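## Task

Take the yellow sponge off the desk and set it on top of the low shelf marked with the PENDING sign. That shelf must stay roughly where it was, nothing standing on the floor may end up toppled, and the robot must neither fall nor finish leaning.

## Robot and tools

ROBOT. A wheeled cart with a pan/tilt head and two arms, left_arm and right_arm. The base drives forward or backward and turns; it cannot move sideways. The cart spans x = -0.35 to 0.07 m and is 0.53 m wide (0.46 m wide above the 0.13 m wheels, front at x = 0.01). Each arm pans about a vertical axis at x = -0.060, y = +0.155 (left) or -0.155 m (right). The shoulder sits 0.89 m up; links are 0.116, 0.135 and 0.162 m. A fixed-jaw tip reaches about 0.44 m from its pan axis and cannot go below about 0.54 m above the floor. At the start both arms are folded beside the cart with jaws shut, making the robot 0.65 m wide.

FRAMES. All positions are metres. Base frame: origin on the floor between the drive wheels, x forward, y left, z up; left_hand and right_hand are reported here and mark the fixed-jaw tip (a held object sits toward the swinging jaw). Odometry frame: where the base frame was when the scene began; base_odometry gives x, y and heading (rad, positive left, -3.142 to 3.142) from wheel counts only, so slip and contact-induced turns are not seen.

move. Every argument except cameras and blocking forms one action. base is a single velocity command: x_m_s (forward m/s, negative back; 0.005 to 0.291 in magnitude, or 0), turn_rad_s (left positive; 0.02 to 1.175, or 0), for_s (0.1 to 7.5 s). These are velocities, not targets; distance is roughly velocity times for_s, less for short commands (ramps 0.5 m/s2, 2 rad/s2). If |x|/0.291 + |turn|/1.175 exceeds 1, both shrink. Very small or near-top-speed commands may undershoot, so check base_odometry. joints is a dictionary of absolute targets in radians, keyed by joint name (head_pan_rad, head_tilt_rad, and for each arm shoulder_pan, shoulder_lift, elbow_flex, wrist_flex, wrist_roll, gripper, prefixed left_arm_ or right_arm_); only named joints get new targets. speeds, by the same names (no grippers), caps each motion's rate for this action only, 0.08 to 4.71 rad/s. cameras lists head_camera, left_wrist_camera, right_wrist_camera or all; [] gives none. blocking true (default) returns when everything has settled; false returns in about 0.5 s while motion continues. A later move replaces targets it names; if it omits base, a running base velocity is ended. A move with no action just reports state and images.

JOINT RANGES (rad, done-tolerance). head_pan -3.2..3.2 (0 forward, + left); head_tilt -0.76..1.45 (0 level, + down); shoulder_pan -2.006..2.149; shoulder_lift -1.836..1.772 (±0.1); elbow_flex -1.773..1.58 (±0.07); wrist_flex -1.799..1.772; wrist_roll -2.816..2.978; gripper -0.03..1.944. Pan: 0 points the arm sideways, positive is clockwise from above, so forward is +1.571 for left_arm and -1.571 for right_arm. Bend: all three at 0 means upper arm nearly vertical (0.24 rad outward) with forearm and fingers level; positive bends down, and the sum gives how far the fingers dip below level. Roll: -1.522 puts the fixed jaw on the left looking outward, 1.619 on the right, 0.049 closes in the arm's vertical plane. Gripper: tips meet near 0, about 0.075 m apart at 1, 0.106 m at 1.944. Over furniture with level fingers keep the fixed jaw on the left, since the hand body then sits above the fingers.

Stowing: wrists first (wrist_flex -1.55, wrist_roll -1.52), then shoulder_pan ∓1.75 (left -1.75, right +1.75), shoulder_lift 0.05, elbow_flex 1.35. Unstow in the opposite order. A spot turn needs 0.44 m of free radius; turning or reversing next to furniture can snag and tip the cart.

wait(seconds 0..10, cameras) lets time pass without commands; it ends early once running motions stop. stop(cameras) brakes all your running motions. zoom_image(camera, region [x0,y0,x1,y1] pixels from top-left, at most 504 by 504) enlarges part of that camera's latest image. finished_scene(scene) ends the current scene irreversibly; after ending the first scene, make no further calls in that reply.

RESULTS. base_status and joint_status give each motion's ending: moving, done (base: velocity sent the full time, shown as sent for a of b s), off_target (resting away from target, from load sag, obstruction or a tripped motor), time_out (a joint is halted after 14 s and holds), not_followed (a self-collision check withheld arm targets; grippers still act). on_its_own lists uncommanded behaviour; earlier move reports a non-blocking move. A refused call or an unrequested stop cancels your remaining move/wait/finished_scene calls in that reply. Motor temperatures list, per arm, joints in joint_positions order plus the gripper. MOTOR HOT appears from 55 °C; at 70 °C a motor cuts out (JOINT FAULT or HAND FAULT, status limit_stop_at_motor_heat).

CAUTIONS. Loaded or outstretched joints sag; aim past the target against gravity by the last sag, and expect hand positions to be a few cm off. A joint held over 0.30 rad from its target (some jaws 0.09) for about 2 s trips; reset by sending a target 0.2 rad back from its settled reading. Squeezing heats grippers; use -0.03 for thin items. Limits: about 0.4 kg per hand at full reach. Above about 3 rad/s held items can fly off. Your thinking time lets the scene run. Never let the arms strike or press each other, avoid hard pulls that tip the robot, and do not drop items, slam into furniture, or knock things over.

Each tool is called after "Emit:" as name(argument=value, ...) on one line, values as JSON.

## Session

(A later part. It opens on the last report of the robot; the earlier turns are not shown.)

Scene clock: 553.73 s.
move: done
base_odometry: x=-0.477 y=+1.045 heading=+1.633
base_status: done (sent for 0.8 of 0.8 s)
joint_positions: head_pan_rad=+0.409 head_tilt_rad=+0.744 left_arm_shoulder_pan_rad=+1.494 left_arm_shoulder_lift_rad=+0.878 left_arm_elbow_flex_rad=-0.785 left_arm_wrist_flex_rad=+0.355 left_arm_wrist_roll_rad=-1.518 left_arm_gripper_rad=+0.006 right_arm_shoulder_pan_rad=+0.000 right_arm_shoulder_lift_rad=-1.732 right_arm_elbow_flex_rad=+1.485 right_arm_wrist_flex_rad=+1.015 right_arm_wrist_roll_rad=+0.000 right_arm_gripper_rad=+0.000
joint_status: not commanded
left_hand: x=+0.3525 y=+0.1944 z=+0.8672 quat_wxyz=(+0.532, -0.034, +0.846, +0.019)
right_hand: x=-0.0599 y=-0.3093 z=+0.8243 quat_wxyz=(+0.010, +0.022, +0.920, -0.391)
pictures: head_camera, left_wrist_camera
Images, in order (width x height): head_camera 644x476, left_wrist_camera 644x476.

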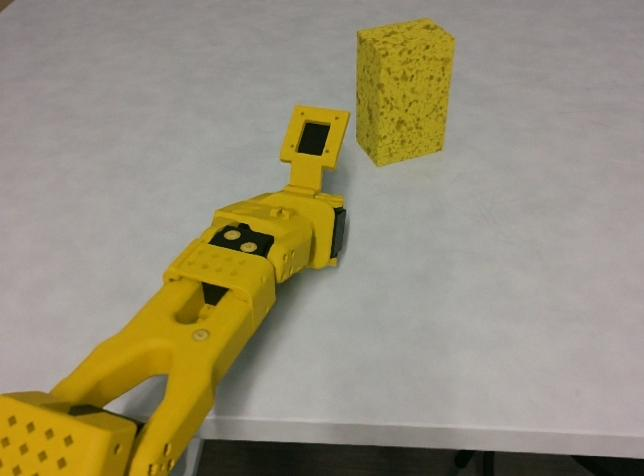

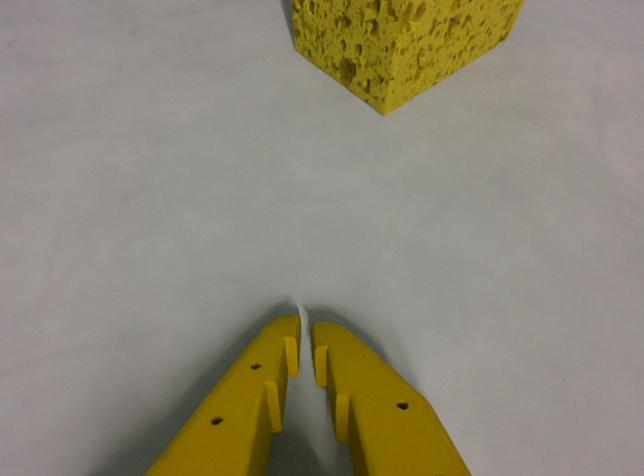

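Emit:
move(joints={"left_arm_shoulder_lift_rad":0.2,"head_pan_rad":0}, base={"x_m_s":-0.15,"for_s":0.8})

Emit:
move(joints={"left_arm_shoulder_pan_rad":0.0,"left_arm_shoulder_lift_rad":-0.3,"right_arm_shoulder_lift_rad":-0.3,"right_arm_elbow_flex_rad":0.3}, base={"turn_rad_s":0.4,"for_s":1.0})

Emit:
move(joints={"left_arm_shoulder_lift_rad":-1.732,"left_arm_elbow_flex_rad":1.485,"left_arm_wrist_flex_rad":1.015,"left_arm_wrist_roll_rad":0,"right_arm_shoulder_lift_rad":0.3,"right_arm_elbow_flex_rad":-0.82,"right_arm_wrist_flex_rad":0.34,"right_arm_wrist_roll_rad":-1.52})

Emit:
move(joints={"right_arm_shoulder_pan_rad":-1.75,"right_arm_gripper_rad":1.944}, cameras=["right_wrist_camera","head_camera"])

Scene clock: 587.90 s.
move: done
base_odometry: x=-0.470 y=+0.925 heading=+1.627
base_status: done (sent for 0.8 of 0.8 s)
joint_positions: head_pan_rad=+0.009 head_tilt_rad=+0.744 left_arm_shoulder_pan_rad=+1.493 left_arm_shoulder_lift_rad=+0.252 left_arm_elbow_flex_rad=-0.789 left_arm_wrist_flex_rad=+0.355 left_arm_wrist_roll_rad=-1.518 left_arm_gripper_rad=+0.006 right_arm_shoulder_pan_rad=+0.003 right_arm_shoulder_lift_rad=-1.732 right_arm_elbow_flex_rad=+1.485 right_arm_wrist_flex_rad=+1.015 right_arm_wrist_roll_rad=+0.000 right_arm_gripper_rad=+0.000
joint_status: all done
left_hand: x=+0.2950 y=+0.1905 z=+1.0984 quat_wxyz=(+0.768, -0.026, +0.639, +0.028)
right_hand: x=-0.0604 y=-0.3093 z=+0.8243 quat_wxyz=(+0.009, +0.024, +0.920, -0.391)
pictures: none

Scene clock: 589.97 s.
move: done
base_odometry: x=-0.469 y=+0.925 heading=+2.031
base_status: done (sent for 1 of 1 s)
joint_positions: head_pan_rad=+0.009 head_tilt_rad=+0.744 left_arm_shoulder_pan_rad=-0.001 left_arm_shoulder_lift_rad=-0.274 left_arm_elbow_flex_rad=-0.799 left_arm_wrist_flex_rad=+0.352 left_arm_wrist_roll_rad=-1.518 left_arm_gripper_rad=+0.006 right_arm_shoulder_pan_rad=-0.004 right_arm_shoulder_lift_rad=-0.300 right_arm_elbow_flex_rad=+0.344 right_arm_wrist_flex_rad=+1.015 right_arm_wrist_roll_rad=+0.000 right_arm_gripper_rad=+0.000
joint_status: all done
left_hand: x=-0.0680 y=+0.3625 z=+1.2367 quat_wxyz=(+0.645, -0.292, +0.291, +0.643)
right_hand: x=-0.0592 y=-0.3855 z=+0.8652 quat_wxyz=(+0.007, +0.022, +0.967, -0.253)
pictures: none

Scene clock: 592.00 s.
move: done
base_odometry: x=-0.469 y=+0.925 heading=+2.031
base_status: not commanded
joint_positions: head_pan_rad=+0.009 head_tilt_rad=+0.744 left_arm_shoulder_pan_rad=-0.001 left_arm_shoulder_lift_rad=-1.721 left_arm_elbow_flex_rad=+1.488 left_arm_wrist_flex_rad=+1.013 left_arm_wrist_roll_rad=-0.005 left_arm_gripper_rad=+0.006 right_arm_shoulder_pan_rad=-0.004 right_arm_shoulder_lift_rad=+0.312 right_arm_elbow_flex_rad=-0.776 right_arm_wrist_flex_rad=+0.354 right_arm_wrist_roll_rad=-1.511 right_arm_gripper_rad=+0.000
joint_status: all done
left_hand: x=-0.0602 y=+0.3085 z=+0.8224 quat_wxyz=(+0.385, -0.923, +0.024, +0.011)
right_hand: x=-0.0510 y=-0.5246 z=+1.0747 quat_wxyz=(+0.525, +0.468, +0.475, -0.529)
pictures: none

Scene clock: 594.00 s.
move: done
base_odometry: x=-0.469 y=+0.925 heading=+2.031
base_status: not commanded
joint_positions: head_pan_rad=+0.009 head_tilt_rad=+0.744 left_arm_shoulder_pan_rad=+0.000 left_arm_shoulder_lift_rad=-1.721 left_arm_elbow_flex_rad=+1.488 left_arm_wrist_flex_rad=+1.013 left_arm_wrist_roll_rad=-0.005 left_arm_gripper_rad=+0.006 right_arm_shoulder_pan_rad=-1.740 right_arm_shoulder_lift_rad=+0.312 right_arm_elbow_flex_rad=-0.777 right_arm_wrist_flex_rad=+0.354 right_arm_wrist_roll_rad=-1.512 right_arm_gripper_rad=+1.933
joint_status: all done
left_hand: x=-0.0600 y=+0.3085 z=+0.8224 quat_wxyz=(+0.385, -0.923, +0.025, +0.010)
right_hand: x=+0.3029 y=-0.0852 z=+1.0751 quat_wxyz=(+0.743, -0.060, +0.664, +0.059)
pictures: head_camera, right_wrist_camera
Images, in order (width x height): head_camera 644x476, right_wrist_camera 644x476.

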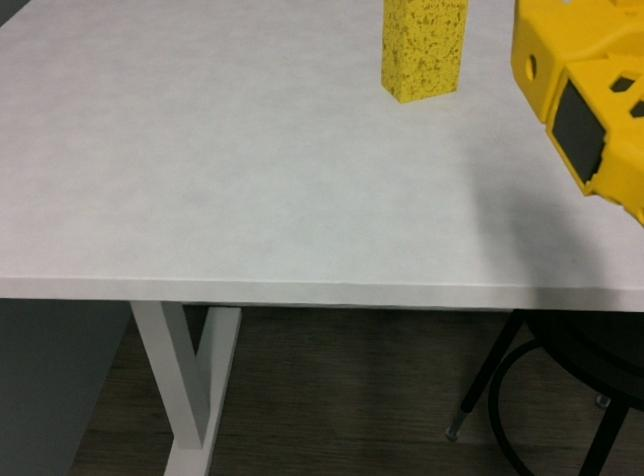

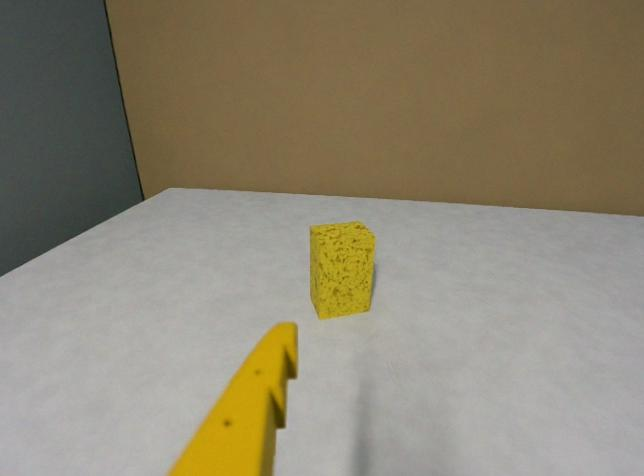

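Emit:
move(joints={"head_tilt_rad":1.1,"head_pan_rad":0.3}, base={"x_m_s":0.1,"for_s":1.2}, cameras=["right_wrist_camera","head_camera"])

Scene clock: 616.47 s.
move: done
base_odometry: x=-0.523 y=+1.033 heading=+2.032
base_status: done (sent for 1.2 of 1.2 s)
joint_positions: head_pan_rad=+0.290 head_tilt_rad=+1.094 left_arm_shoulder_pan_rad=-0.003 left_arm_shoulder_lift_rad=-1.721 left_arm_elbow_flex_rad=+1.488 left_arm_wrist_flex_rad=+1.013 left_arm_wrist_roll_rad=-0.005 left_arm_gripper_rad=+0.006 right_arm_shoulder_pan_rad=-1.743 right_arm_shoulder_lift_rad=+0.312 right_arm_elbow_flex_rad=-0.779 right_arm_wrist_flex_rad=+0.354 right_arm_wrist_roll_rad=-1.512 right_arm_gripper_rad=+1.933
joint_status: all done
left_hand: x=-0.0605 y=+0.3085 z=+0.8224 quat_wxyz=(+0.385, -0.923, +0.024, +0.011)
right_hand: x=+0.3025 y=-0.0841 z=+1.0755 quat_wxyz=(+0.743, -0.061, +0.664, +0.061)
pictures: head_camera, right_wrist_camera
Images, in order (width x height): head_camera 644x476, right_wrist_camera 644x476.

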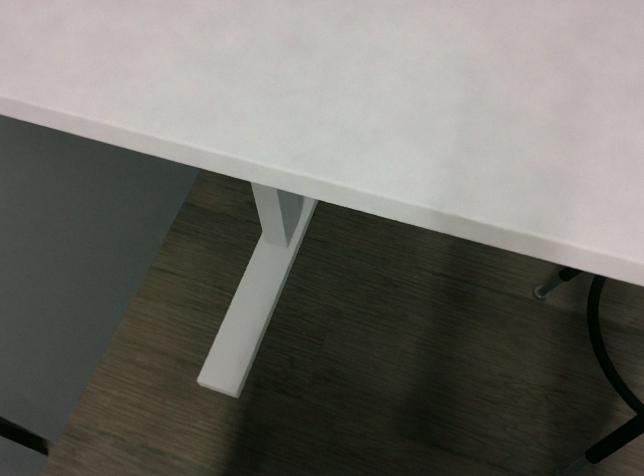

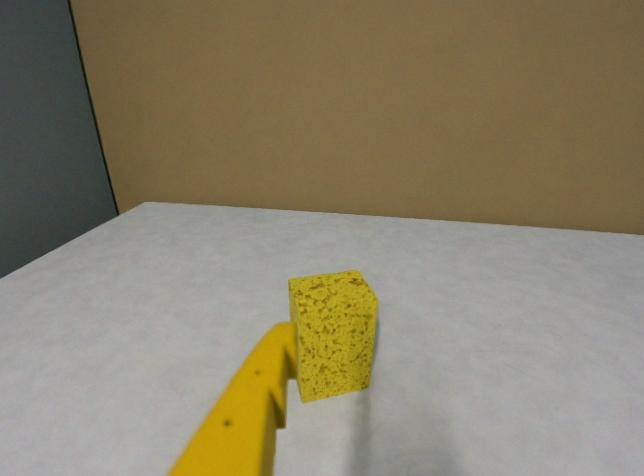

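Emit:
move(base={"turn_rad_s":0.4,"for_s":0.8})

Emit:
move(base={"x_m_s":-0.2,"for_s":1.2})

Emit:
move(base={"turn_rad_s":-0.4,"for_s":0.8}, joints={"head_pan_rad":0,"head_tilt_rad":0.744})

Emit:
move(base={"x_m_s":0.15,"for_s":1.1}, joints={"right_arm_shoulder_pan_rad":-1.85}, cameras=["right_wrist_camera","head_camera"])

Scene clock: 627.37 s.
move: done
base_odometry: x=-0.523 y=+1.032 heading=+2.351
base_status: done (sent for 0.8 of 0.8 s)
joint_positions: head_pan_rad=+0.290 head_tilt_rad=+1.094 left_arm_shoulder_pan_rad=+0.000 left_arm_shoulder_lift_rad=-1.721 left_arm_elbow_flex_rad=+1.488 left_arm_wrist_flex_rad=+1.013 left_arm_wrist_roll_rad=-0.005 left_arm_gripper_rad=+0.006 right_arm_shoulder_pan_rad=-1.743 right_arm_shoulder_lift_rad=+0.312 right_arm_elbow_flex_rad=-0.779 right_arm_wrist_flex_rad=+0.354 right_arm_wrist_roll_rad=-1.512 right_arm_gripper_rad=+1.933
joint_status: not commanded
left_hand: x=-0.0600 y=+0.3085 z=+0.8224 quat_wxyz=(+0.385, -0.923, +0.025, +0.010)
right_hand: x=+0.3025 y=-0.0841 z=+1.0755 quat_wxyz=(+0.743, -0.061, +0.664, +0.061)
pictures: none

Scene clock: 629.73 s.
move: done
base_odometry: x=-0.354 y=+0.862 heading=+2.353
base_status: done (sent for 1.2 of 1.2 s)
joint_positions: head_pan_rad=+0.290 head_tilt_rad=+1.094 left_arm_shoulder_pan_rad=+0.005 left_arm_shoulder_lift_rad=-1.721 left_arm_elbow_flex_rad=+1.488 left_arm_wrist_flex_rad=+1.013 left_arm_wrist_roll_rad=-0.005 left_arm_gripper_rad=+0.006 right_arm_shoulder_pan_rad=-1.743 right_arm_shoulder_lift_rad=+0.314 right_arm_elbow_flex_rad=-0.779 right_arm_wrist_flex_rad=+0.354 right_arm_wrist_roll_rad=-1.512 right_arm_gripper_rad=+1.933
joint_status: not commanded
left_hand: x=-0.0593 y=+0.3085 z=+0.8224 quat_wxyz=(+0.385, -0.923, +0.027, +0.009)
right_hand: x=+0.3028 y=-0.0840 z=+1.0750 quat_wxyz=(+0.743, -0.061, +0.664, +0.061)
pictures: none

Scene clock: 631.23 s.
move: done
base_odometry: x=-0.354 y=+0.862 heading=+2.029
base_status: done (sent for 0.8 of 0.8 s)
joint_positions: head_pan_rad=+0.009 head_tilt_rad=+0.757 left_arm_shoulder_pan_rad=+0.005 left_arm_shoulder_lift_rad=-1.721 left_arm_elbow_flex_rad=+1.488 left_arm_wrist_flex_rad=+1.013 left_arm_wrist_roll_rad=-0.005 left_arm_gripper_rad=+0.006 right_arm_shoulder_pan_rad=-1.749 right_arm_shoulder_lift_rad=+0.314 right_arm_elbow_flex_rad=-0.779 right_arm_wrist_flex_rad=+0.354 right_arm_wrist_roll_rad=-1.514 right_arm_gripper_rad=+1.933
joint_status: all done
left_hand: x=-0.0593 y=+0.3085 z=+0.8224 quat_wxyz=(+0.385, -0.923, +0.027, +0.009)
right_hand: x=+0.3024 y=-0.0818 z=+1.0750 quat_wxyz=(+0.742, -0.062, +0.664, +0.063)
pictures: none

Scene clock: 633.20 s.
move: done
base_odometry: x=-0.427 y=+1.011 heading=+2.028
base_status: done (sent for 1.1 of 1.1 s)
joint_positions: head_pan_rad=+0.009 head_tilt_rad=+0.757 left_arm_shoulder_pan_rad=+0.000 left_arm_shoulder_lift_rad=-1.721 left_arm_elbow_flex_rad=+1.488 left_arm_wrist_flex_rad=+1.013 left_arm_wrist_roll_rad=-0.005 left_arm_gripper_rad=+0.006 right_arm_shoulder_pan_rad=-1.841 right_arm_shoulder_lift_rad=+0.314 right_arm_elbow_flex_rad=-0.779 right_arm_wrist_flex_rad=+0.354 right_arm_wrist_roll_rad=-1.523 right_arm_gripper_rad=+1.933
joint_status: all done
left_hand: x=-0.0600 y=+0.3085 z=+0.8224 quat_wxyz=(+0.385, -0.923, +0.025, +0.010)
right_hand: x=+0.2941 y=-0.0488 z=+1.0751 quat_wxyz=(+0.738, -0.090, +0.661, +0.101)
pictures: head_camera, right_wrist_camera
Images, in order (width x height): head_camera 644x476, right_wrist_camera 644x476.

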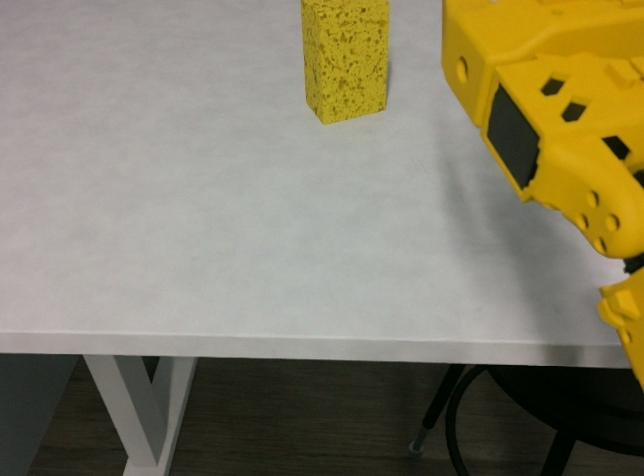

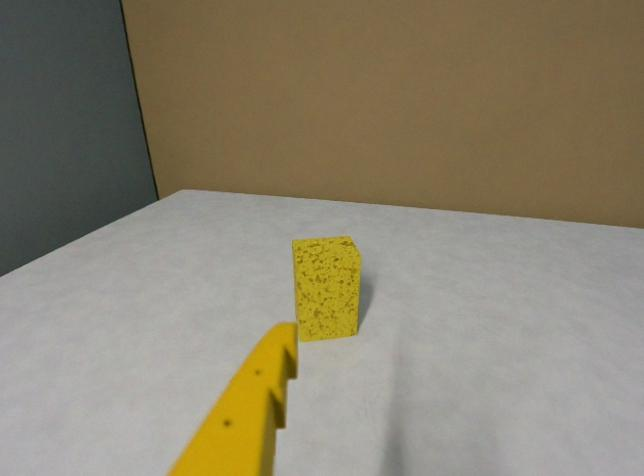

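Emit:
move(base={"x_m_s":0.1,"for_s":1.0}, joints={"right_arm_shoulder_pan_rad":-1.943,"right_arm_shoulder_lift_rad":0.9,"right_arm_elbow_flex_rad":-1.21,"right_arm_wrist_flex_rad":0.18})

Emit:
move(joints={"right_arm_shoulder_lift_rad":1.18}, speeds={"right_arm_shoulder_lift_rad":0.4}, cameras=["right_wrist_camera","head_camera"])

Scene clock: 658.70 s.
move: done
base_odometry: x=-0.471 y=+1.101 heading=+2.030
base_status: done (sent for 1 of 1 s)
joint_positions: head_pan_rad=+0.009 head_tilt_rad=+0.757 left_arm_shoulder_pan_rad=-0.003 left_arm_shoulder_lift_rad=-1.721 left_arm_elbow_flex_rad=+1.488 left_arm_wrist_flex_rad=+1.013 left_arm_wrist_roll_rad=-0.005 left_arm_gripper_rad=+0.006 right_arm_shoulder_pan_rad=-1.935 right_arm_shoulder_lift_rad=+0.921 right_arm_elbow_flex_rad=-1.164 right_arm_wrist_flex_rad=+0.195 right_arm_wrist_roll_rad=-1.523 right_arm_gripper_rad=+1.933
joint_status: all done
left_hand: x=-0.0605 y=+0.3085 z=+0.8224 quat_wxyz=(+0.385, -0.923, +0.024, +0.011)
right_hand: x=+0.3363 y=+0.0043 z=+0.9847 quat_wxyz=(+0.712, -0.125, +0.679, +0.131)
pictures: none

Scene clock: 659.90 s.
move: done
base_odometry: x=-0.471 y=+1.101 heading=+2.030
base_status: not commanded
joint_positions: head_pan_rad=+0.009 head_tilt_rad=+0.757 left_arm_shoulder_pan_rad=-0.003 left_arm_shoulder_lift_rad=-1.721 left_arm_elbow_flex_rad=+1.488 left_arm_wrist_flex_rad=+1.013 left_arm_wrist_roll_rad=-0.005 left_arm_gripper_rad=+0.006 right_arm_shoulder_pan_rad=-1.935 right_arm_shoulder_lift_rad=+1.202 right_arm_elbow_flex_rad=-1.165 right_arm_wrist_flex_rad=+0.195 right_arm_wrist_roll_rad=-1.523 right_arm_gripper_rad=+1.933
joint_status: all done
left_hand: x=-0.0605 y=+0.3085 z=+0.8224 quat_wxyz=(+0.385, -0.923, +0.024, +0.011)
right_hand: x=+0.3453 y=+0.0077 z=+0.8717 quat_wxyz=(+0.610, -0.142, +0.771, +0.113)
pictures: head_camera, right_wrist_camera
Images, in order (width x height): head_camera 644x476, right_wrist_camera 644x476.

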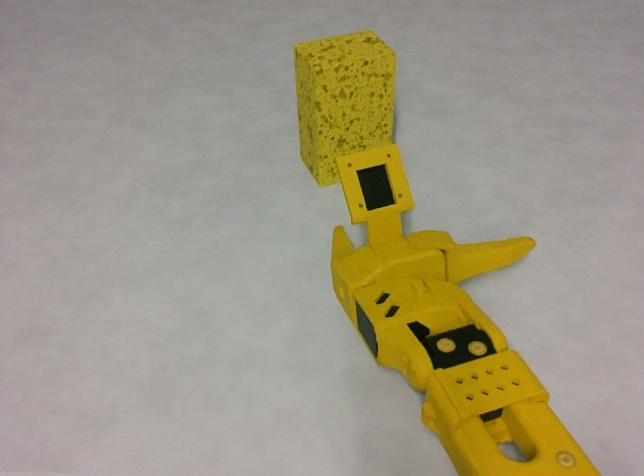

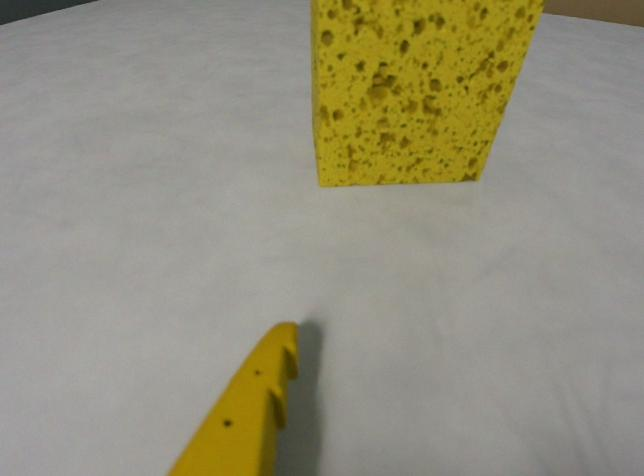

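Emit:
move(base={"turn_rad_s":0.1,"for_s":0.5}, joints={"right_arm_shoulder_pan_rad":-2.0})

Emit:
move(base={"x_m_s":0.08,"for_s":1.3}, cameras=["right_wrist_camera","head_camera"])

Scene clock: 685.33 s.
move: done
base_odometry: x=-0.471 y=+1.100 heading=+2.075
base_status: done (sent for 0.5 of 0.5 s)
joint_positions: head_pan_rad=+0.009 head_tilt_rad=+0.757 left_arm_shoulder_pan_rad=-0.004 left_arm_shoulder_lift_rad=-1.721 left_arm_elbow_flex_rad=+1.488 left_arm_wrist_flex_rad=+1.013 left_arm_wrist_roll_rad=-0.005 left_arm_gripper_rad=+0.006 right_arm_shoulder_pan_rad=-1.996 right_arm_shoulder_lift_rad=+1.202 right_arm_elbow_flex_rad=-1.165 right_arm_wrist_flex_rad=+0.195 right_arm_wrist_roll_rad=-1.523 right_arm_gripper_rad=+1.933
joint_status: all done
left_hand: x=-0.0607 y=+0.3085 z=+0.8224 quat_wxyz=(+0.385, -0.923, +0.023, +0.011)
right_hand: x=+0.3346 y=+0.0323 z=+0.8717 quat_wxyz=(+0.607, -0.165, +0.766, +0.131)
pictures: none

Scene clock: 687.40 s.
move: done
base_odometry: x=-0.522 y=+1.191 heading=+2.082
base_status: done (sent for 1.3 of 1.3 s)
joint_positions: head_pan_rad=+0.009 head_tilt_rad=+0.757 left_arm_shoulder_pan_rad=+0.002 left_arm_shoulder_lift_rad=-1.721 left_arm_elbow_flex_rad=+1.488 left_arm_wrist_flex_rad=+1.013 left_arm_wrist_roll_rad=-0.005 left_arm_gripper_rad=+0.006 right_arm_shoulder_pan_rad=-1.993 right_arm_shoulder_lift_rad=+1.202 right_arm_elbow_flex_rad=-1.165 right_arm_wrist_flex_rad=+0.195 right_arm_wrist_roll_rad=-1.523 right_arm_gripper_rad=+1.933
joint_status: not commanded
left_hand: x=-0.0598 y=+0.3085 z=+0.8224 quat_wxyz=(+0.385, -0.923, +0.026, +0.010)
right_hand: x=+0.3352 y=+0.0310 z=+0.8717 quat_wxyz=(+0.607, -0.164, +0.767, +0.130)
pictures: head_camera, right_wrist_camera
Images, in order (width x height): head_camera 644x476, right_wrist_camera 644x476.

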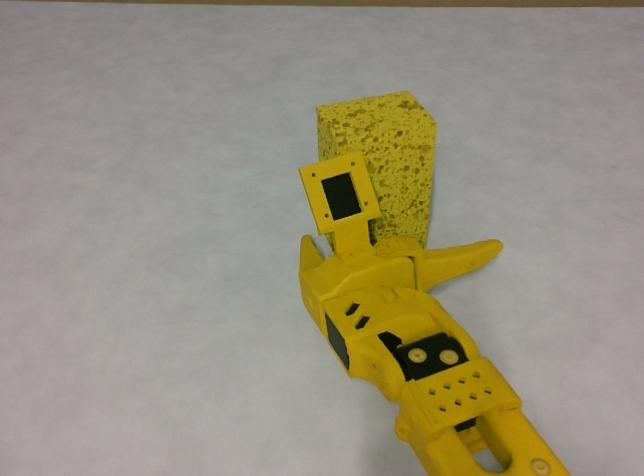

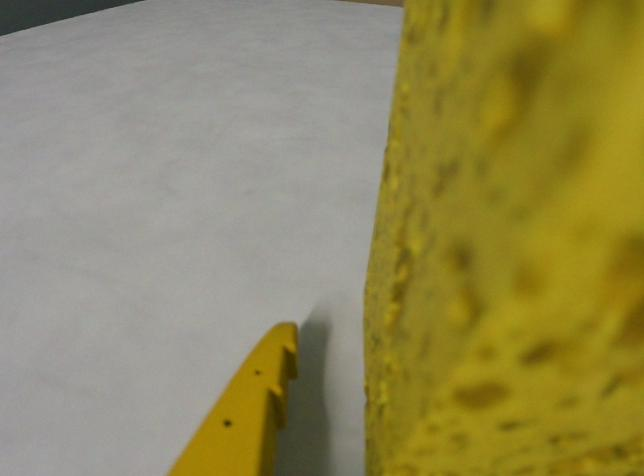

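Emit:
move(joints={"right_arm_gripper_rad":0.7}, cameras=["right_wrist_camera","head_camera"])

Scene clock: 692.57 s.
move: off_target
base_odometry: x=-0.522 y=+1.191 heading=+2.082
base_status: not commanded
joint_positions: head_pan_rad=+0.009 head_tilt_rad=+0.757 left_arm_shoulder_pan_rad=+0.002 left_arm_shoulder_lift_rad=-1.721 left_arm_elbow_flex_rad=+1.488 left_arm_wrist_flex_rad=+1.013 left_arm_wrist_roll_rad=-0.005 left_arm_gripper_rad=+0.006 right_arm_shoulder_pan_rad=-1.990 right_arm_shoulder_lift_rad=+1.202 right_arm_elbow_flex_rad=-1.165 right_arm_wrist_flex_rad=+0.195 right_arm_wrist_roll_rad=-1.523 right_arm_gripper_rad=+0.824
joint_status: right_arm_gripper_rad off_target (ended at +0.824, target +0.700)
left_hand: x=-0.0598 y=+0.3085 z=+0.8224 quat_wxyz=(+0.385, -0.923, +0.026, +0.010)
right_hand: x=+0.3357 y=+0.0298 z=+0.8717 quat_wxyz=(+0.607, -0.163, +0.767, +0.130)
pictures: head_camera, right_wrist_camera
Images, in order (width x height): head_camera 644x476, right_wrist_camera 644x476.

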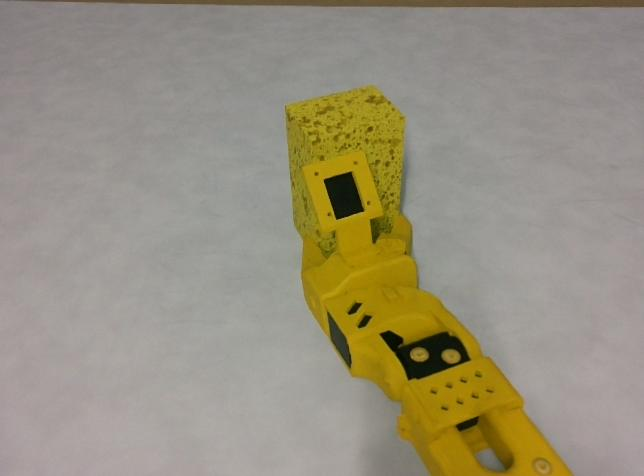

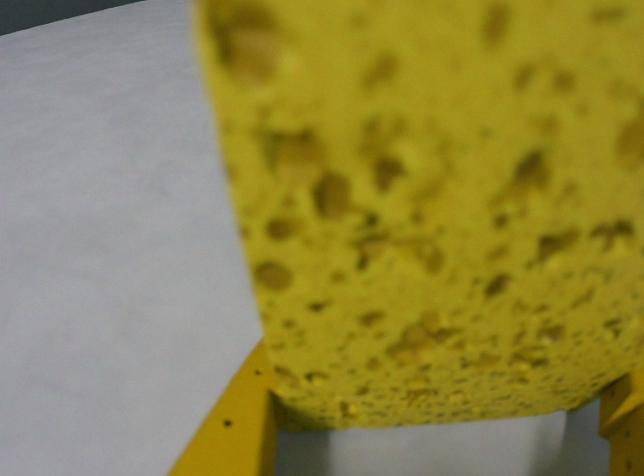

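Emit:
move(joints={"right_arm_shoulder_lift_rad":0.85}, speeds={"right_arm_shoulder_lift_rad":0.25}, cameras=["right_wrist_camera","head_camera"])

Scene clock: 699.67 s.
move: done
base_odometry: x=-0.522 y=+1.191 heading=+2.082
base_status: not commanded
joint_positions: head_pan_rad=+0.009 head_tilt_rad=+0.757 left_arm_shoulder_pan_rad=+0.002 left_arm_shoulder_lift_rad=-1.721 left_arm_elbow_flex_rad=+1.488 left_arm_wrist_flex_rad=+1.013 left_arm_wrist_roll_rad=-0.005 left_arm_gripper_rad=+0.006 right_arm_shoulder_pan_rad=-1.990 right_arm_shoulder_lift_rad=+0.937 right_arm_elbow_flex_rad=-1.165 right_arm_wrist_flex_rad=+0.195 right_arm_wrist_roll_rad=-1.523 right_arm_gripper_rad=+0.824
joint_status: all done
left_hand: x=-0.0598 y=+0.3085 z=+0.8224 quat_wxyz=(+0.385, -0.923, +0.026, +0.010)
right_hand: x=+0.3281 y=+0.0264 z=+0.9791 quat_wxyz=(+0.703, -0.144, +0.680, +0.150)
pictures: head_camera, right_wrist_camera
Images, in order (width x height): head_camera 644x476, right_wrist_camera 644x476.

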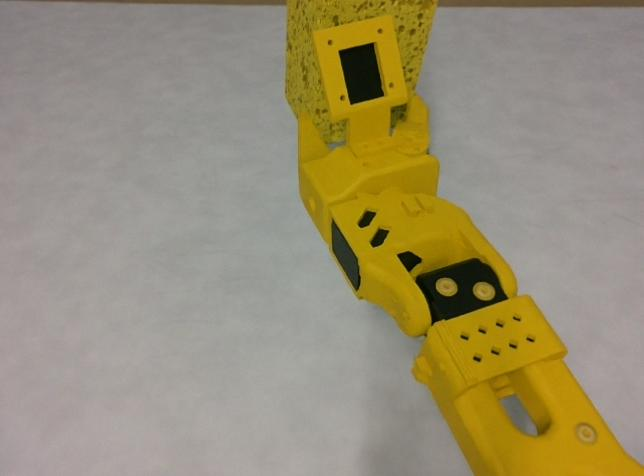

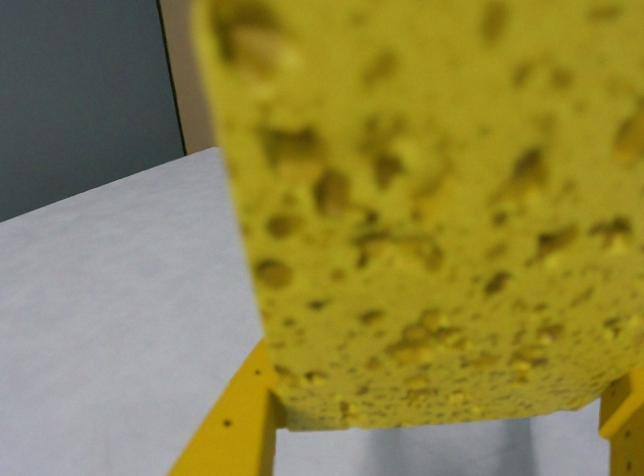

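Emit:
move(base={"x_m_s":-0.2,"for_s":2.0})

Emit:
move(base={"x_m_s":-0.25,"for_s":6.0}, joints={"right_arm_shoulder_lift_rad":0.3,"right_arm_elbow_flex_rad":-0.95,"right_arm_wrist_flex_rad":0.75,"right_arm_shoulder_pan_rad":-1.65,"head_pan_rad":1.6,"head_tilt_rad":0.4}, speeds={"right_arm_shoulder_lift_rad":0.4,"right_arm_elbow_flex_rad":0.3,"right_arm_wrist_flex_rad":0.4,"right_arm_shoulder_pan_rad":0.3}, cameras=["head_camera","right_wrist_camera"])

Scene clock: 716.23 s.
move: done
base_odometry: x=-0.327 y=+0.841 heading=+2.077
base_status: done (sent for 2 of 2 s)
joint_positions: head_pan_rad=+0.009 head_tilt_rad=+0.757 left_arm_shoulder_pan_rad=+0.005 left_arm_shoulder_lift_rad=-1.721 left_arm_elbow_flex_rad=+1.488 left_arm_wrist_flex_rad=+1.013 left_arm_wrist_roll_rad=-0.005 left_arm_gripper_rad=+0.006 right_arm_shoulder_pan_rad=-1.998 right_arm_shoulder_lift_rad=+0.935 right_arm_elbow_flex_rad=-1.165 right_arm_wrist_flex_rad=+0.195 right_arm_wrist_roll_rad=-1.523 right_arm_gripper_rad=+0.824
joint_status: not commanded
left_hand: x=-0.0593 y=+0.3085 z=+0.8224 quat_wxyz=(+0.385, -0.923, +0.027, +0.009)
right_hand: x=+0.3266 y=+0.0293 z=+0.9797 quat_wxyz=(+0.703, -0.147, +0.679, +0.153)
pictures: none

Scene clock: 723.50 s.
move: done
base_odometry: x=+0.405 y=-0.468 heading=+2.081
base_status: done (sent for 6 of 6 s)
joint_positions: head_pan_rad=+1.589 head_tilt_rad=+0.413 left_arm_shoulder_pan_rad=-0.003 left_arm_shoulder_lift_rad=-1.721 left_arm_elbow_flex_rad=+1.488 left_arm_wrist_flex_rad=+1.013 left_arm_wrist_roll_rad=-0.005 left_arm_gripper_rad=+0.006 right_arm_shoulder_pan_rad=-1.654 right_arm_shoulder_lift_rad=+0.368 right_arm_elbow_flex_rad=-0.945 right_arm_wrist_flex_rad=+0.749 right_arm_wrist_roll_rad=-1.523 right_arm_gripper_rad=+0.824
joint_status: all done
left_hand: x=-0.0605 y=+0.3085 z=+0.8224 quat_wxyz=(+0.385, -0.923, +0.024, +0.011)
right_hand: x=+0.3034 y=-0.1169 z=+1.0393 quat_wxyz=(+0.643, -0.031, +0.764, +0.027)
Images, in order (width x height): head_camera 644x476, right_wrist_camera 644x476.

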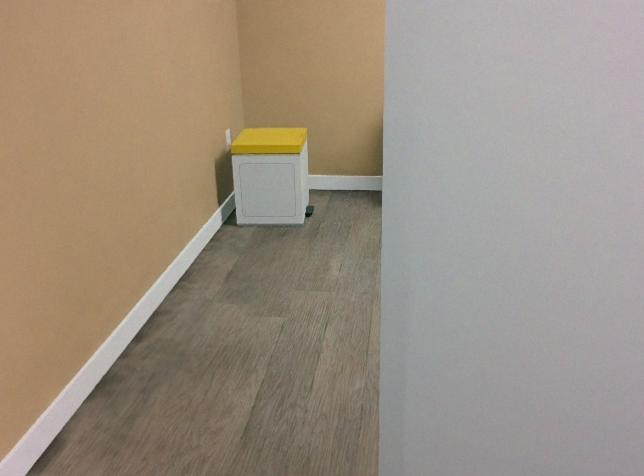

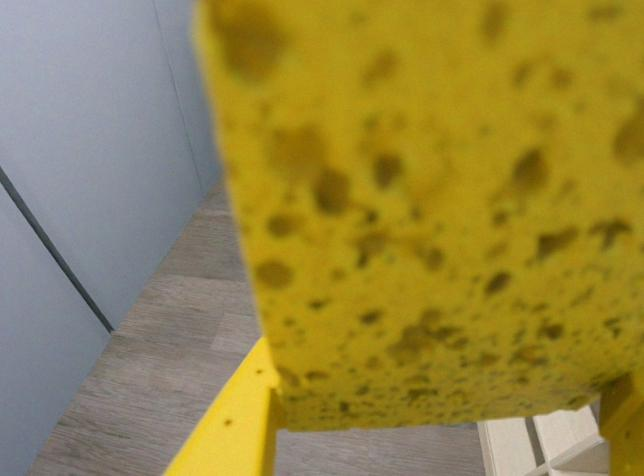

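Emit:
move(base={"x_m_s":-0.2,"for_s":2.75})

Emit:
move(base={"turn_rad_s":0.5,"for_s":2.88}, joints={"head_pan_rad":0,"head_tilt_rad":0.45}, cameras=["head_camera"])

Scene clock: 744.10 s.
move: done
base_odometry: x=+0.675 y=-0.951 heading=+2.081
base_status: done (sent for 2.77 of 2.77 s)
joint_positions: head_pan_rad=+1.589 head_tilt_rad=+0.413 left_arm_shoulder_pan_rad=+0.005 left_arm_shoulder_lift_rad=-1.721 left_arm_elbow_flex_rad=+1.488 left_arm_wrist_flex_rad=+1.013 left_arm_wrist_roll_rad=-0.005 left_arm_gripper_rad=+0.006 right_arm_shoulder_pan_rad=-1.654 right_arm_shoulder_lift_rad=+0.368 right_arm_elbow_flex_rad=-0.945 right_arm_wrist_flex_rad=+0.749 right_arm_wrist_roll_rad=-1.523 right_arm_gripper_rad=+0.824
joint_status: not commanded
left_hand: x=-0.0593 y=+0.3085 z=+0.8224 quat_wxyz=(+0.385, -0.923, +0.027, +0.009)
right_hand: x=+0.3034 y=-0.1169 z=+1.0393 quat_wxyz=(+0.643, -0.031, +0.764, +0.027)
pictures: none

Scene clock: 747.80 s.
move: done
base_odometry: x=+0.675 y=-0.951 heading=-2.770
base_status: done (sent for 2.87 of 2.87 s)
joint_positions: head_pan_rad=+0.009 head_tilt_rad=+0.442 left_arm_shoulder_pan_rad=-0.001 left_arm_shoulder_lift_rad=-1.721 left_arm_elbow_flex_rad=+1.488 left_arm_wrist_flex_rad=+1.013 left_arm_wrist_roll_rad=-0.005 left_arm_gripper_rad=+0.006 right_arm_shoulder_pan_rad=-1.657 right_arm_shoulder_lift_rad=+0.368 right_arm_elbow_flex_rad=-0.945 right_arm_wrist_flex_rad=+0.749 right_arm_wrist_roll_rad=-1.523 right_arm_gripper_rad=+0.824
joint_status: all done
left_hand: x=-0.0602 y=+0.3085 z=+0.8224 quat_wxyz=(+0.385, -0.923, +0.024, +0.011)
right_hand: x=+0.3033 y=-0.1158 z=+1.0393 quat_wxyz=(+0.643, -0.033, +0.764, +0.028)
Images, in order (width x height): head_camera 644x476.

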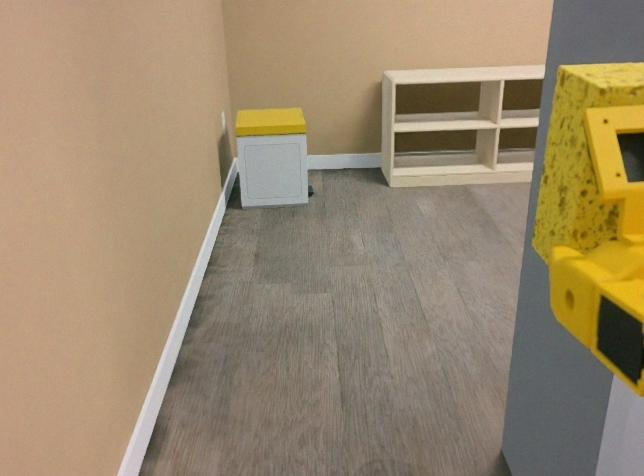

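Emit:
move(base={"x_m_s":0.27,"for_s":6.6})

Emit:
move(joints={"head_pan_rad":-0.3,"head_tilt_rad":0.25,"right_arm_shoulder_pan_rad":-1.5}, speeds={"right_arm_shoulder_pan_rad":0.5}, cameras=["head_camera"])

Scene clock: 763.50 s.
move: done
base_odometry: x=-0.985 y=-1.600 heading=-2.768
base_status: done (sent for 6.6 of 6.6 s)
joint_positions: head_pan_rad=+0.009 head_tilt_rad=+0.442 left_arm_shoulder_pan_rad=-0.003 left_arm_shoulder_lift_rad=-1.721 left_arm_elbow_flex_rad=+1.488 left_arm_wrist_flex_rad=+1.013 left_arm_wrist_roll_rad=-0.005 left_arm_gripper_rad=+0.006 right_arm_shoulder_pan_rad=-1.657 right_arm_shoulder_lift_rad=+0.366 right_arm_elbow_flex_rad=-0.945 right_arm_wrist_flex_rad=+0.749 right_arm_wrist_roll_rad=-1.523 right_arm_gripper_rad=+0.824
joint_status: not commanded
left_hand: x=-0.0605 y=+0.3085 z=+0.8224 quat_wxyz=(+0.385, -0.923, +0.024, +0.011)
right_hand: x=+0.3031 y=-0.1158 z=+1.0398 quat_wxyz=(+0.644, -0.033, +0.764, +0.028)
pictures: none

Scene clock: 764.60 s.
move: done
base_odometry: x=-0.985 y=-1.600 heading=-2.768
base_status: not commanded
joint_positions: head_pan_rad=-0.291 head_tilt_rad=+0.262 left_arm_shoulder_pan_rad=-0.003 left_arm_shoulder_lift_rad=-1.721 left_arm_elbow_flex_rad=+1.488 left_arm_wrist_flex_rad=+1.013 left_arm_wrist_roll_rad=-0.005 left_arm_gripper_rad=+0.006 right_arm_shoulder_pan_rad=-1.507 right_arm_shoulder_lift_rad=+0.366 right_arm_elbow_flex_rad=-0.945 right_arm_wrist_flex_rad=+0.749 right_arm_wrist_roll_rad=-1.523 right_arm_gripper_rad=+0.824
joint_status: all done
left_hand: x=-0.0605 y=+0.3085 z=+0.8224 quat_wxyz=(+0.385, -0.923, +0.024, +0.011)
right_hand: x=+0.3049 y=-0.1706 z=+1.0398 quat_wxyz=(+0.644, +0.025, +0.764, -0.020)
Images, in order (width x height): head_camera 644x476.

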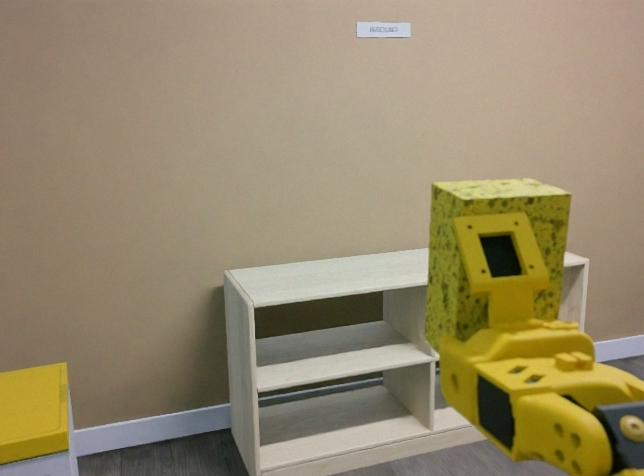

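Emit:
zoom_image(camera="head_camera", region=[330, 5, 440, 55])

Scaled by 4.582.

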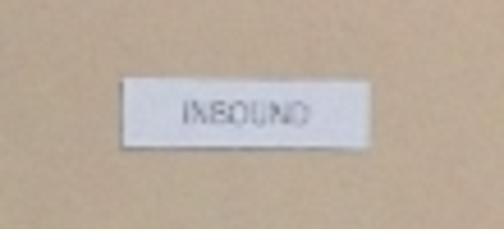

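Emit:
move(joints={"head_pan_rad":-1.1,"head_tilt_rad":0.1}, cameras=["head_camera"])

Emit:
move(joints={"head_pan_rad":-1.9,"head_tilt_rad":0.1}, cameras=["head_camera"])

Scene clock: 777.23 s.
move: done
base_odometry: x=-0.985 y=-1.600 heading=-2.768
base_status: not commanded
joint_positions: head_pan_rad=-1.091 head_tilt_rad=+0.111 left_arm_shoulder_pan_rad=-0.003 left_arm_shoulder_lift_rad=-1.721 left_arm_elbow_flex_rad=+1.488 left_arm_wrist_flex_rad=+1.013 left_arm_wrist_roll_rad=-0.005 left_arm_gripper_rad=+0.006 right_arm_shoulder_pan_rad=-1.507 right_arm_shoulder_lift_rad=+0.366 right_arm_elbow_flex_rad=-0.945 right_arm_wrist_flex_rad=+0.749 right_arm_wrist_roll_rad=-1.523 right_arm_gripper_rad=+0.824
joint_status: all done
left_hand: x=-0.0605 y=+0.3085 z=+0.8224 quat_wxyz=(+0.385, -0.923, +0.024, +0.011)
right_hand: x=+0.3049 y=-0.1706 z=+1.0398 quat_wxyz=(+0.644, +0.025, +0.764, -0.020)
Images, in order (width x height): head_camera 644x476.

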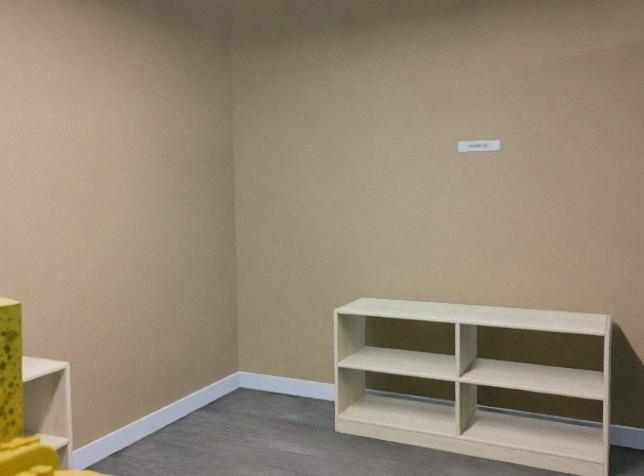

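Scene clock: 778.57 s.
move: done
base_odometry: x=-0.985 y=-1.600 heading=-2.768
base_status: not commanded
joint_positions: head_pan_rad=-1.891 head_tilt_rad=+0.111 left_arm_shoulder_pan_rad=-0.003 left_arm_shoulder_lift_rad=-1.721 left_arm_elbow_flex_rad=+1.488 left_arm_wrist_flex_rad=+1.013 left_arm_wrist_roll_rad=-0.005 left_arm_gripper_rad=+0.006 right_arm_shoulder_pan_rad=-1.507 right_arm_shoulder_lift_rad=+0.366 right_arm_elbow_flex_rad=-0.945 right_arm_wrist_flex_rad=+0.749 right_arm_wrist_roll_rad=-1.523 right_arm_gripper_rad=+0.824
joint_status: all done
left_hand: x=-0.0605 y=+0.3085 z=+0.8224 quat_wxyz=(+0.385, -0.923, +0.024, +0.011)
right_hand: x=+0.3049 y=-0.1706 z=+1.0398 quat_wxyz=(+0.644, +0.025, +0.764, -0.020)
Images, in order (width x height): head_camera 644x476.

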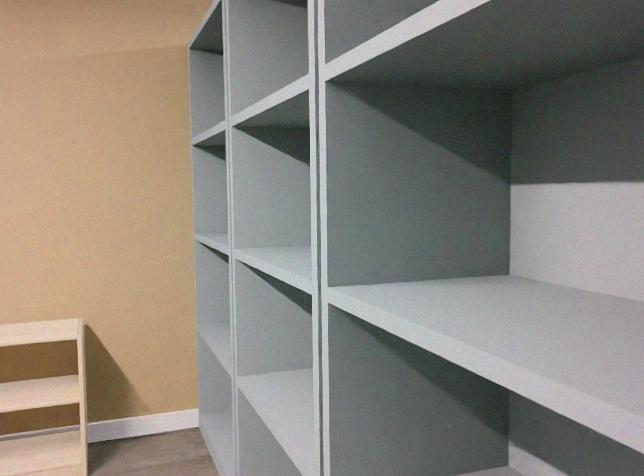

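Emit:
move(base={"x_m_s":0.2,"for_s":3.75})

Emit:
move(base={"turn_rad_s":-0.5,"for_s":3.05}, joints={"head_pan_rad":0.05,"head_tilt_rad":0.1}, cameras=["head_camera"])

Scene clock: 795.80 s.
move: done
base_odometry: x=-1.687 y=-1.874 heading=-2.769
base_status: done (sent for 3.77 of 3.77 s)
joint_positions: head_pan_rad=-1.892 head_tilt_rad=+0.111 left_arm_shoulder_pan_rad=-0.003 left_arm_shoulder_lift_rad=-1.721 left_arm_elbow_flex_rad=+1.488 left_arm_wrist_flex_rad=+1.013 left_arm_wrist_roll_rad=-0.005 left_arm_gripper_rad=+0.006 right_arm_shoulder_pan_rad=-1.507 right_arm_shoulder_lift_rad=+0.366 right_arm_elbow_flex_rad=-0.945 right_arm_wrist_flex_rad=+0.749 right_arm_wrist_roll_rad=-1.523 right_arm_gripper_rad=+0.824
joint_status: not commanded
left_hand: x=-0.0605 y=+0.3085 z=+0.8224 quat_wxyz=(+0.385, -0.923, +0.024, +0.011)
right_hand: x=+0.3049 y=-0.1706 z=+1.0398 quat_wxyz=(+0.644, +0.025, +0.764, -0.020)
pictures: none

Scene clock: 799.53 s.
move: done
base_odometry: x=-1.686 y=-1.874 heading=+1.980
base_status: done (sent for 3.07 of 3.07 s)
joint_positions: head_pan_rad=+0.040 head_tilt_rad=+0.111 left_arm_shoulder_pan_rad=+0.003 left_arm_shoulder_lift_rad=-1.721 left_arm_elbow_flex_rad=+1.488 left_arm_wrist_flex_rad=+1.013 left_arm_wrist_roll_rad=-0.005 left_arm_gripper_rad=+0.006 right_arm_shoulder_pan_rad=-1.504 right_arm_shoulder_lift_rad=+0.366 right_arm_elbow_flex_rad=-0.945 right_arm_wrist_flex_rad=+0.749 right_arm_wrist_roll_rad=-1.523 right_arm_gripper_rad=+0.824
joint_status: all done
left_hand: x=-0.0595 y=+0.3085 z=+0.8224 quat_wxyz=(+0.385, -0.923, +0.026, +0.010)
right_hand: x=+0.3048 y=-0.1717 z=+1.0398 quat_wxyz=(+0.644, +0.026, +0.764, -0.021)
Images, in order (width x height): head_camera 644x476.

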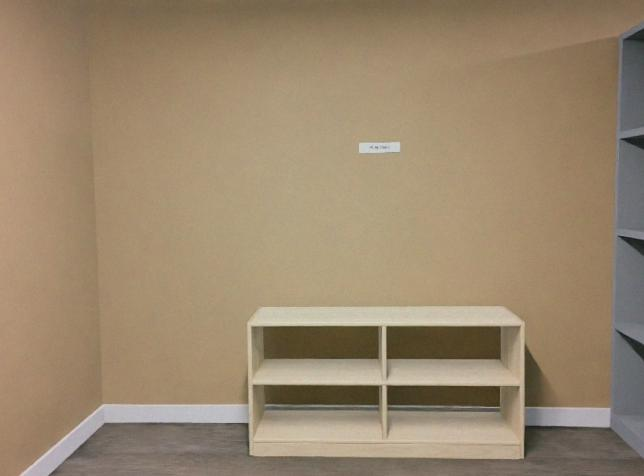

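Emit:
zoom_image(camera="head_camera", region=[340, 130, 420, 165])

Scaled by 6.300.

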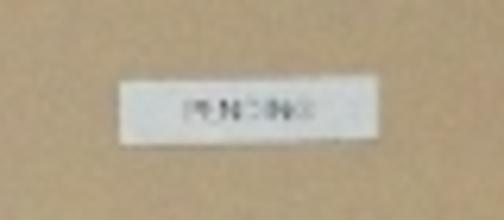

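Emit:
move(base={"x_m_s":0.27,"for_s":7.0})

Emit:
move(joints={"head_pan_rad":0.0,"head_tilt_rad":0.9}, cameras=["head_camera"])

Scene clock: 840.93 s.
move: done
base_odometry: x=-2.437 y=-0.139 heading=+1.978
base_status: done (sent for 7 of 7 s)
joint_positions: head_pan_rad=+0.040 head_tilt_rad=+0.110 left_arm_shoulder_pan_rad=-0.003 left_arm_shoulder_lift_rad=-1.721 left_arm_elbow_flex_rad=+1.488 left_arm_wrist_flex_rad=+1.013 left_arm_wrist_roll_rad=-0.005 left_arm_gripper_rad=+0.006 right_arm_shoulder_pan_rad=-1.504 right_arm_shoulder_lift_rad=+0.366 right_arm_elbow_flex_rad=-0.945 right_arm_wrist_flex_rad=+0.749 right_arm_wrist_roll_rad=-1.523 right_arm_gripper_rad=+0.824
joint_status: not commanded
left_hand: x=-0.0605 y=+0.3085 z=+0.8224 quat_wxyz=(+0.385, -0.923, +0.024, +0.011)
right_hand: x=+0.3048 y=-0.1717 z=+1.0398 quat_wxyz=(+0.644, +0.026, +0.764, -0.021)
pictures: none

Scene clock: 842.27 s.
move: done
base_odometry: x=-2.437 y=-0.139 heading=+1.978
base_status: not commanded
joint_positions: head_pan_rad=+0.009 head_tilt_rad=+0.894 left_arm_shoulder_pan_rad=-0.003 left_arm_shoulder_lift_rad=-1.721 left_arm_elbow_flex_rad=+1.488 left_arm_wrist_flex_rad=+1.013 left_arm_wrist_roll_rad=-0.005 left_arm_gripper_rad=+0.006 right_arm_shoulder_pan_rad=-1.504 right_arm_shoulder_lift_rad=+0.366 right_arm_elbow_flex_rad=-0.945 right_arm_wrist_flex_rad=+0.749 right_arm_wrist_roll_rad=-1.523 right_arm_gripper_rad=+0.824
joint_status: all done
left_hand: x=-0.0605 y=+0.3085 z=+0.8224 quat_wxyz=(+0.385, -0.923, +0.024, +0.011)
right_hand: x=+0.3048 y=-0.1717 z=+1.0398 quat_wxyz=(+0.644, +0.026, +0.764, -0.021)
Images, in order (width x height): head_camera 644x476.

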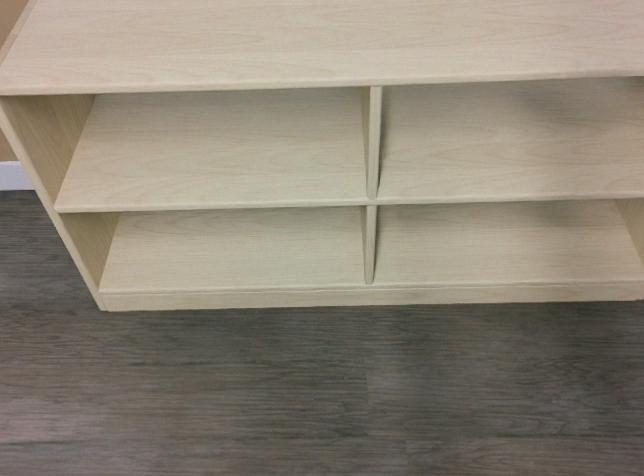

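Emit:
move(base={"x_m_s":0.18,"for_s":2.5}, joints={"head_tilt_rad":1.2}, cameras=["head_camera"])

Scene clock: 853.67 s.
move: done
base_odometry: x=-2.615 y=+0.274 heading=+1.978
base_status: done (sent for 2.5 of 2.5 s)
joint_positions: head_pan_rad=+0.009 head_tilt_rad=+1.194 left_arm_shoulder_pan_rad=+0.003 left_arm_shoulder_lift_rad=-1.721 left_arm_elbow_flex_rad=+1.488 left_arm_wrist_flex_rad=+1.013 left_arm_wrist_roll_rad=-0.005 left_arm_gripper_rad=+0.006 right_arm_shoulder_pan_rad=-1.504 right_arm_shoulder_lift_rad=+0.366 right_arm_elbow_flex_rad=-0.945 right_arm_wrist_flex_rad=+0.749 right_arm_wrist_roll_rad=-1.523 right_arm_gripper_rad=+0.824
joint_status: all done
left_hand: x=-0.0595 y=+0.3085 z=+0.8224 quat_wxyz=(+0.385, -0.923, +0.026, +0.010)
right_hand: x=+0.3048 y=-0.1717 z=+1.0398 quat_wxyz=(+0.644, +0.026, +0.764, -0.021)
Images, in order (width x height): head_camera 644x476.

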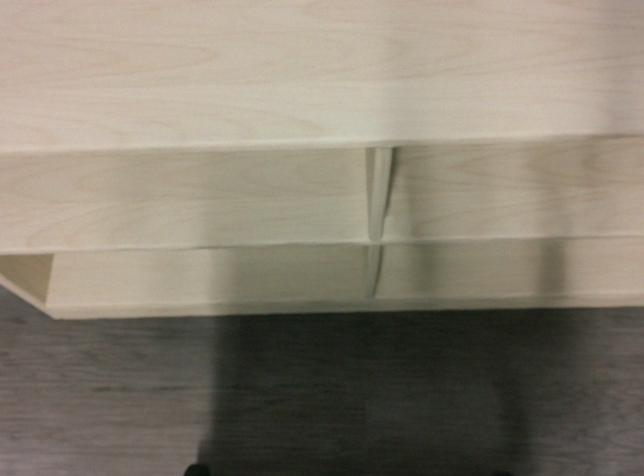

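Emit:
move(base={"x_m_s":0.1,"for_s":1.4})

Emit:
move(joints={"right_arm_shoulder_lift_rad":0.95,"right_arm_elbow_flex_rad":-0.65,"right_arm_wrist_flex_rad":1.2,"right_arm_shoulder_pan_rad":-1.571,"head_tilt_rad":0.9,"head_pan_rad":-0.3}, speeds={"right_arm_shoulder_lift_rad":0.5,"right_arm_elbow_flex_rad":0.3,"right_arm_wrist_flex_rad":0.5}, cameras=["head_camera","right_wrist_camera"])

Scene clock: 877.47 s.
move: done
base_odometry: x=-2.671 y=+0.403 heading=+1.979
base_status: done (sent for 1.4 of 1.4 s)
joint_positions: head_pan_rad=+0.009 head_tilt_rad=+1.194 left_arm_shoulder_pan_rad=+0.003 left_arm_shoulder_lift_rad=-1.721 left_arm_elbow_flex_rad=+1.488 left_arm_wrist_flex_rad=+1.013 left_arm_wrist_roll_rad=-0.005 left_arm_gripper_rad=+0.006 right_arm_shoulder_pan_rad=-1.504 right_arm_shoulder_lift_rad=+0.364 right_arm_elbow_flex_rad=-0.945 right_arm_wrist_flex_rad=+0.749 right_arm_wrist_roll_rad=-1.523 right_arm_gripper_rad=+0.824
joint_status: not commanded
left_hand: x=-0.0595 y=+0.3085 z=+0.8224 quat_wxyz=(+0.385, -0.923, +0.026, +0.010)
right_hand: x=+0.3046 y=-0.1717 z=+1.0404 quat_wxyz=(+0.645, +0.026, +0.764, -0.021)
pictures: none

Scene clock: 879.27 s.
move: done
base_odometry: x=-2.671 y=+0.403 heading=+1.979
base_status: not commanded
joint_positions: head_pan_rad=-0.291 head_tilt_rad=+0.914 left_arm_shoulder_pan_rad=+0.003 left_arm_shoulder_lift_rad=-1.721 left_arm_elbow_flex_rad=+1.488 left_arm_wrist_flex_rad=+1.013 left_arm_wrist_roll_rad=-0.005 left_arm_gripper_rad=+0.006 right_arm_shoulder_pan_rad=-1.567 right_arm_shoulder_lift_rad=+0.969 right_arm_elbow_flex_rad=-0.647 right_arm_wrist_flex_rad=+1.193 right_arm_wrist_roll_rad=-1.523 right_arm_gripper_rad=+0.824
joint_status: all done
left_hand: x=-0.0595 y=+0.3085 z=+0.8224 quat_wxyz=(+0.385, -0.923, +0.026, +0.010)
right_hand: x=+0.2174 y=-0.1484 z=+0.7366 quat_wxyz=(+0.028, +0.003, +1.000, +0.000)
Images, in order (width x height): head_camera 644x476, right_wrist_camera 644x476.

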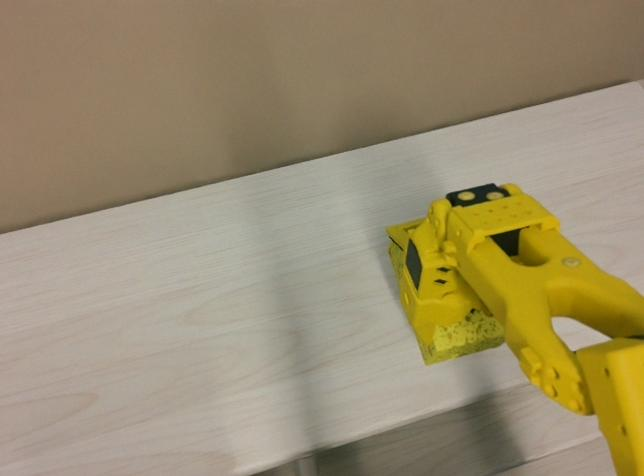

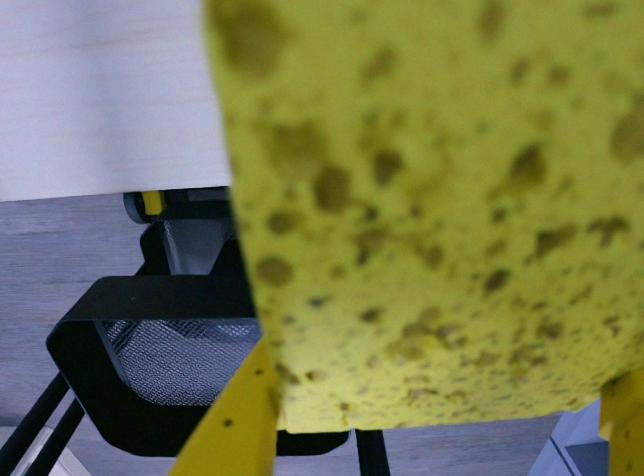

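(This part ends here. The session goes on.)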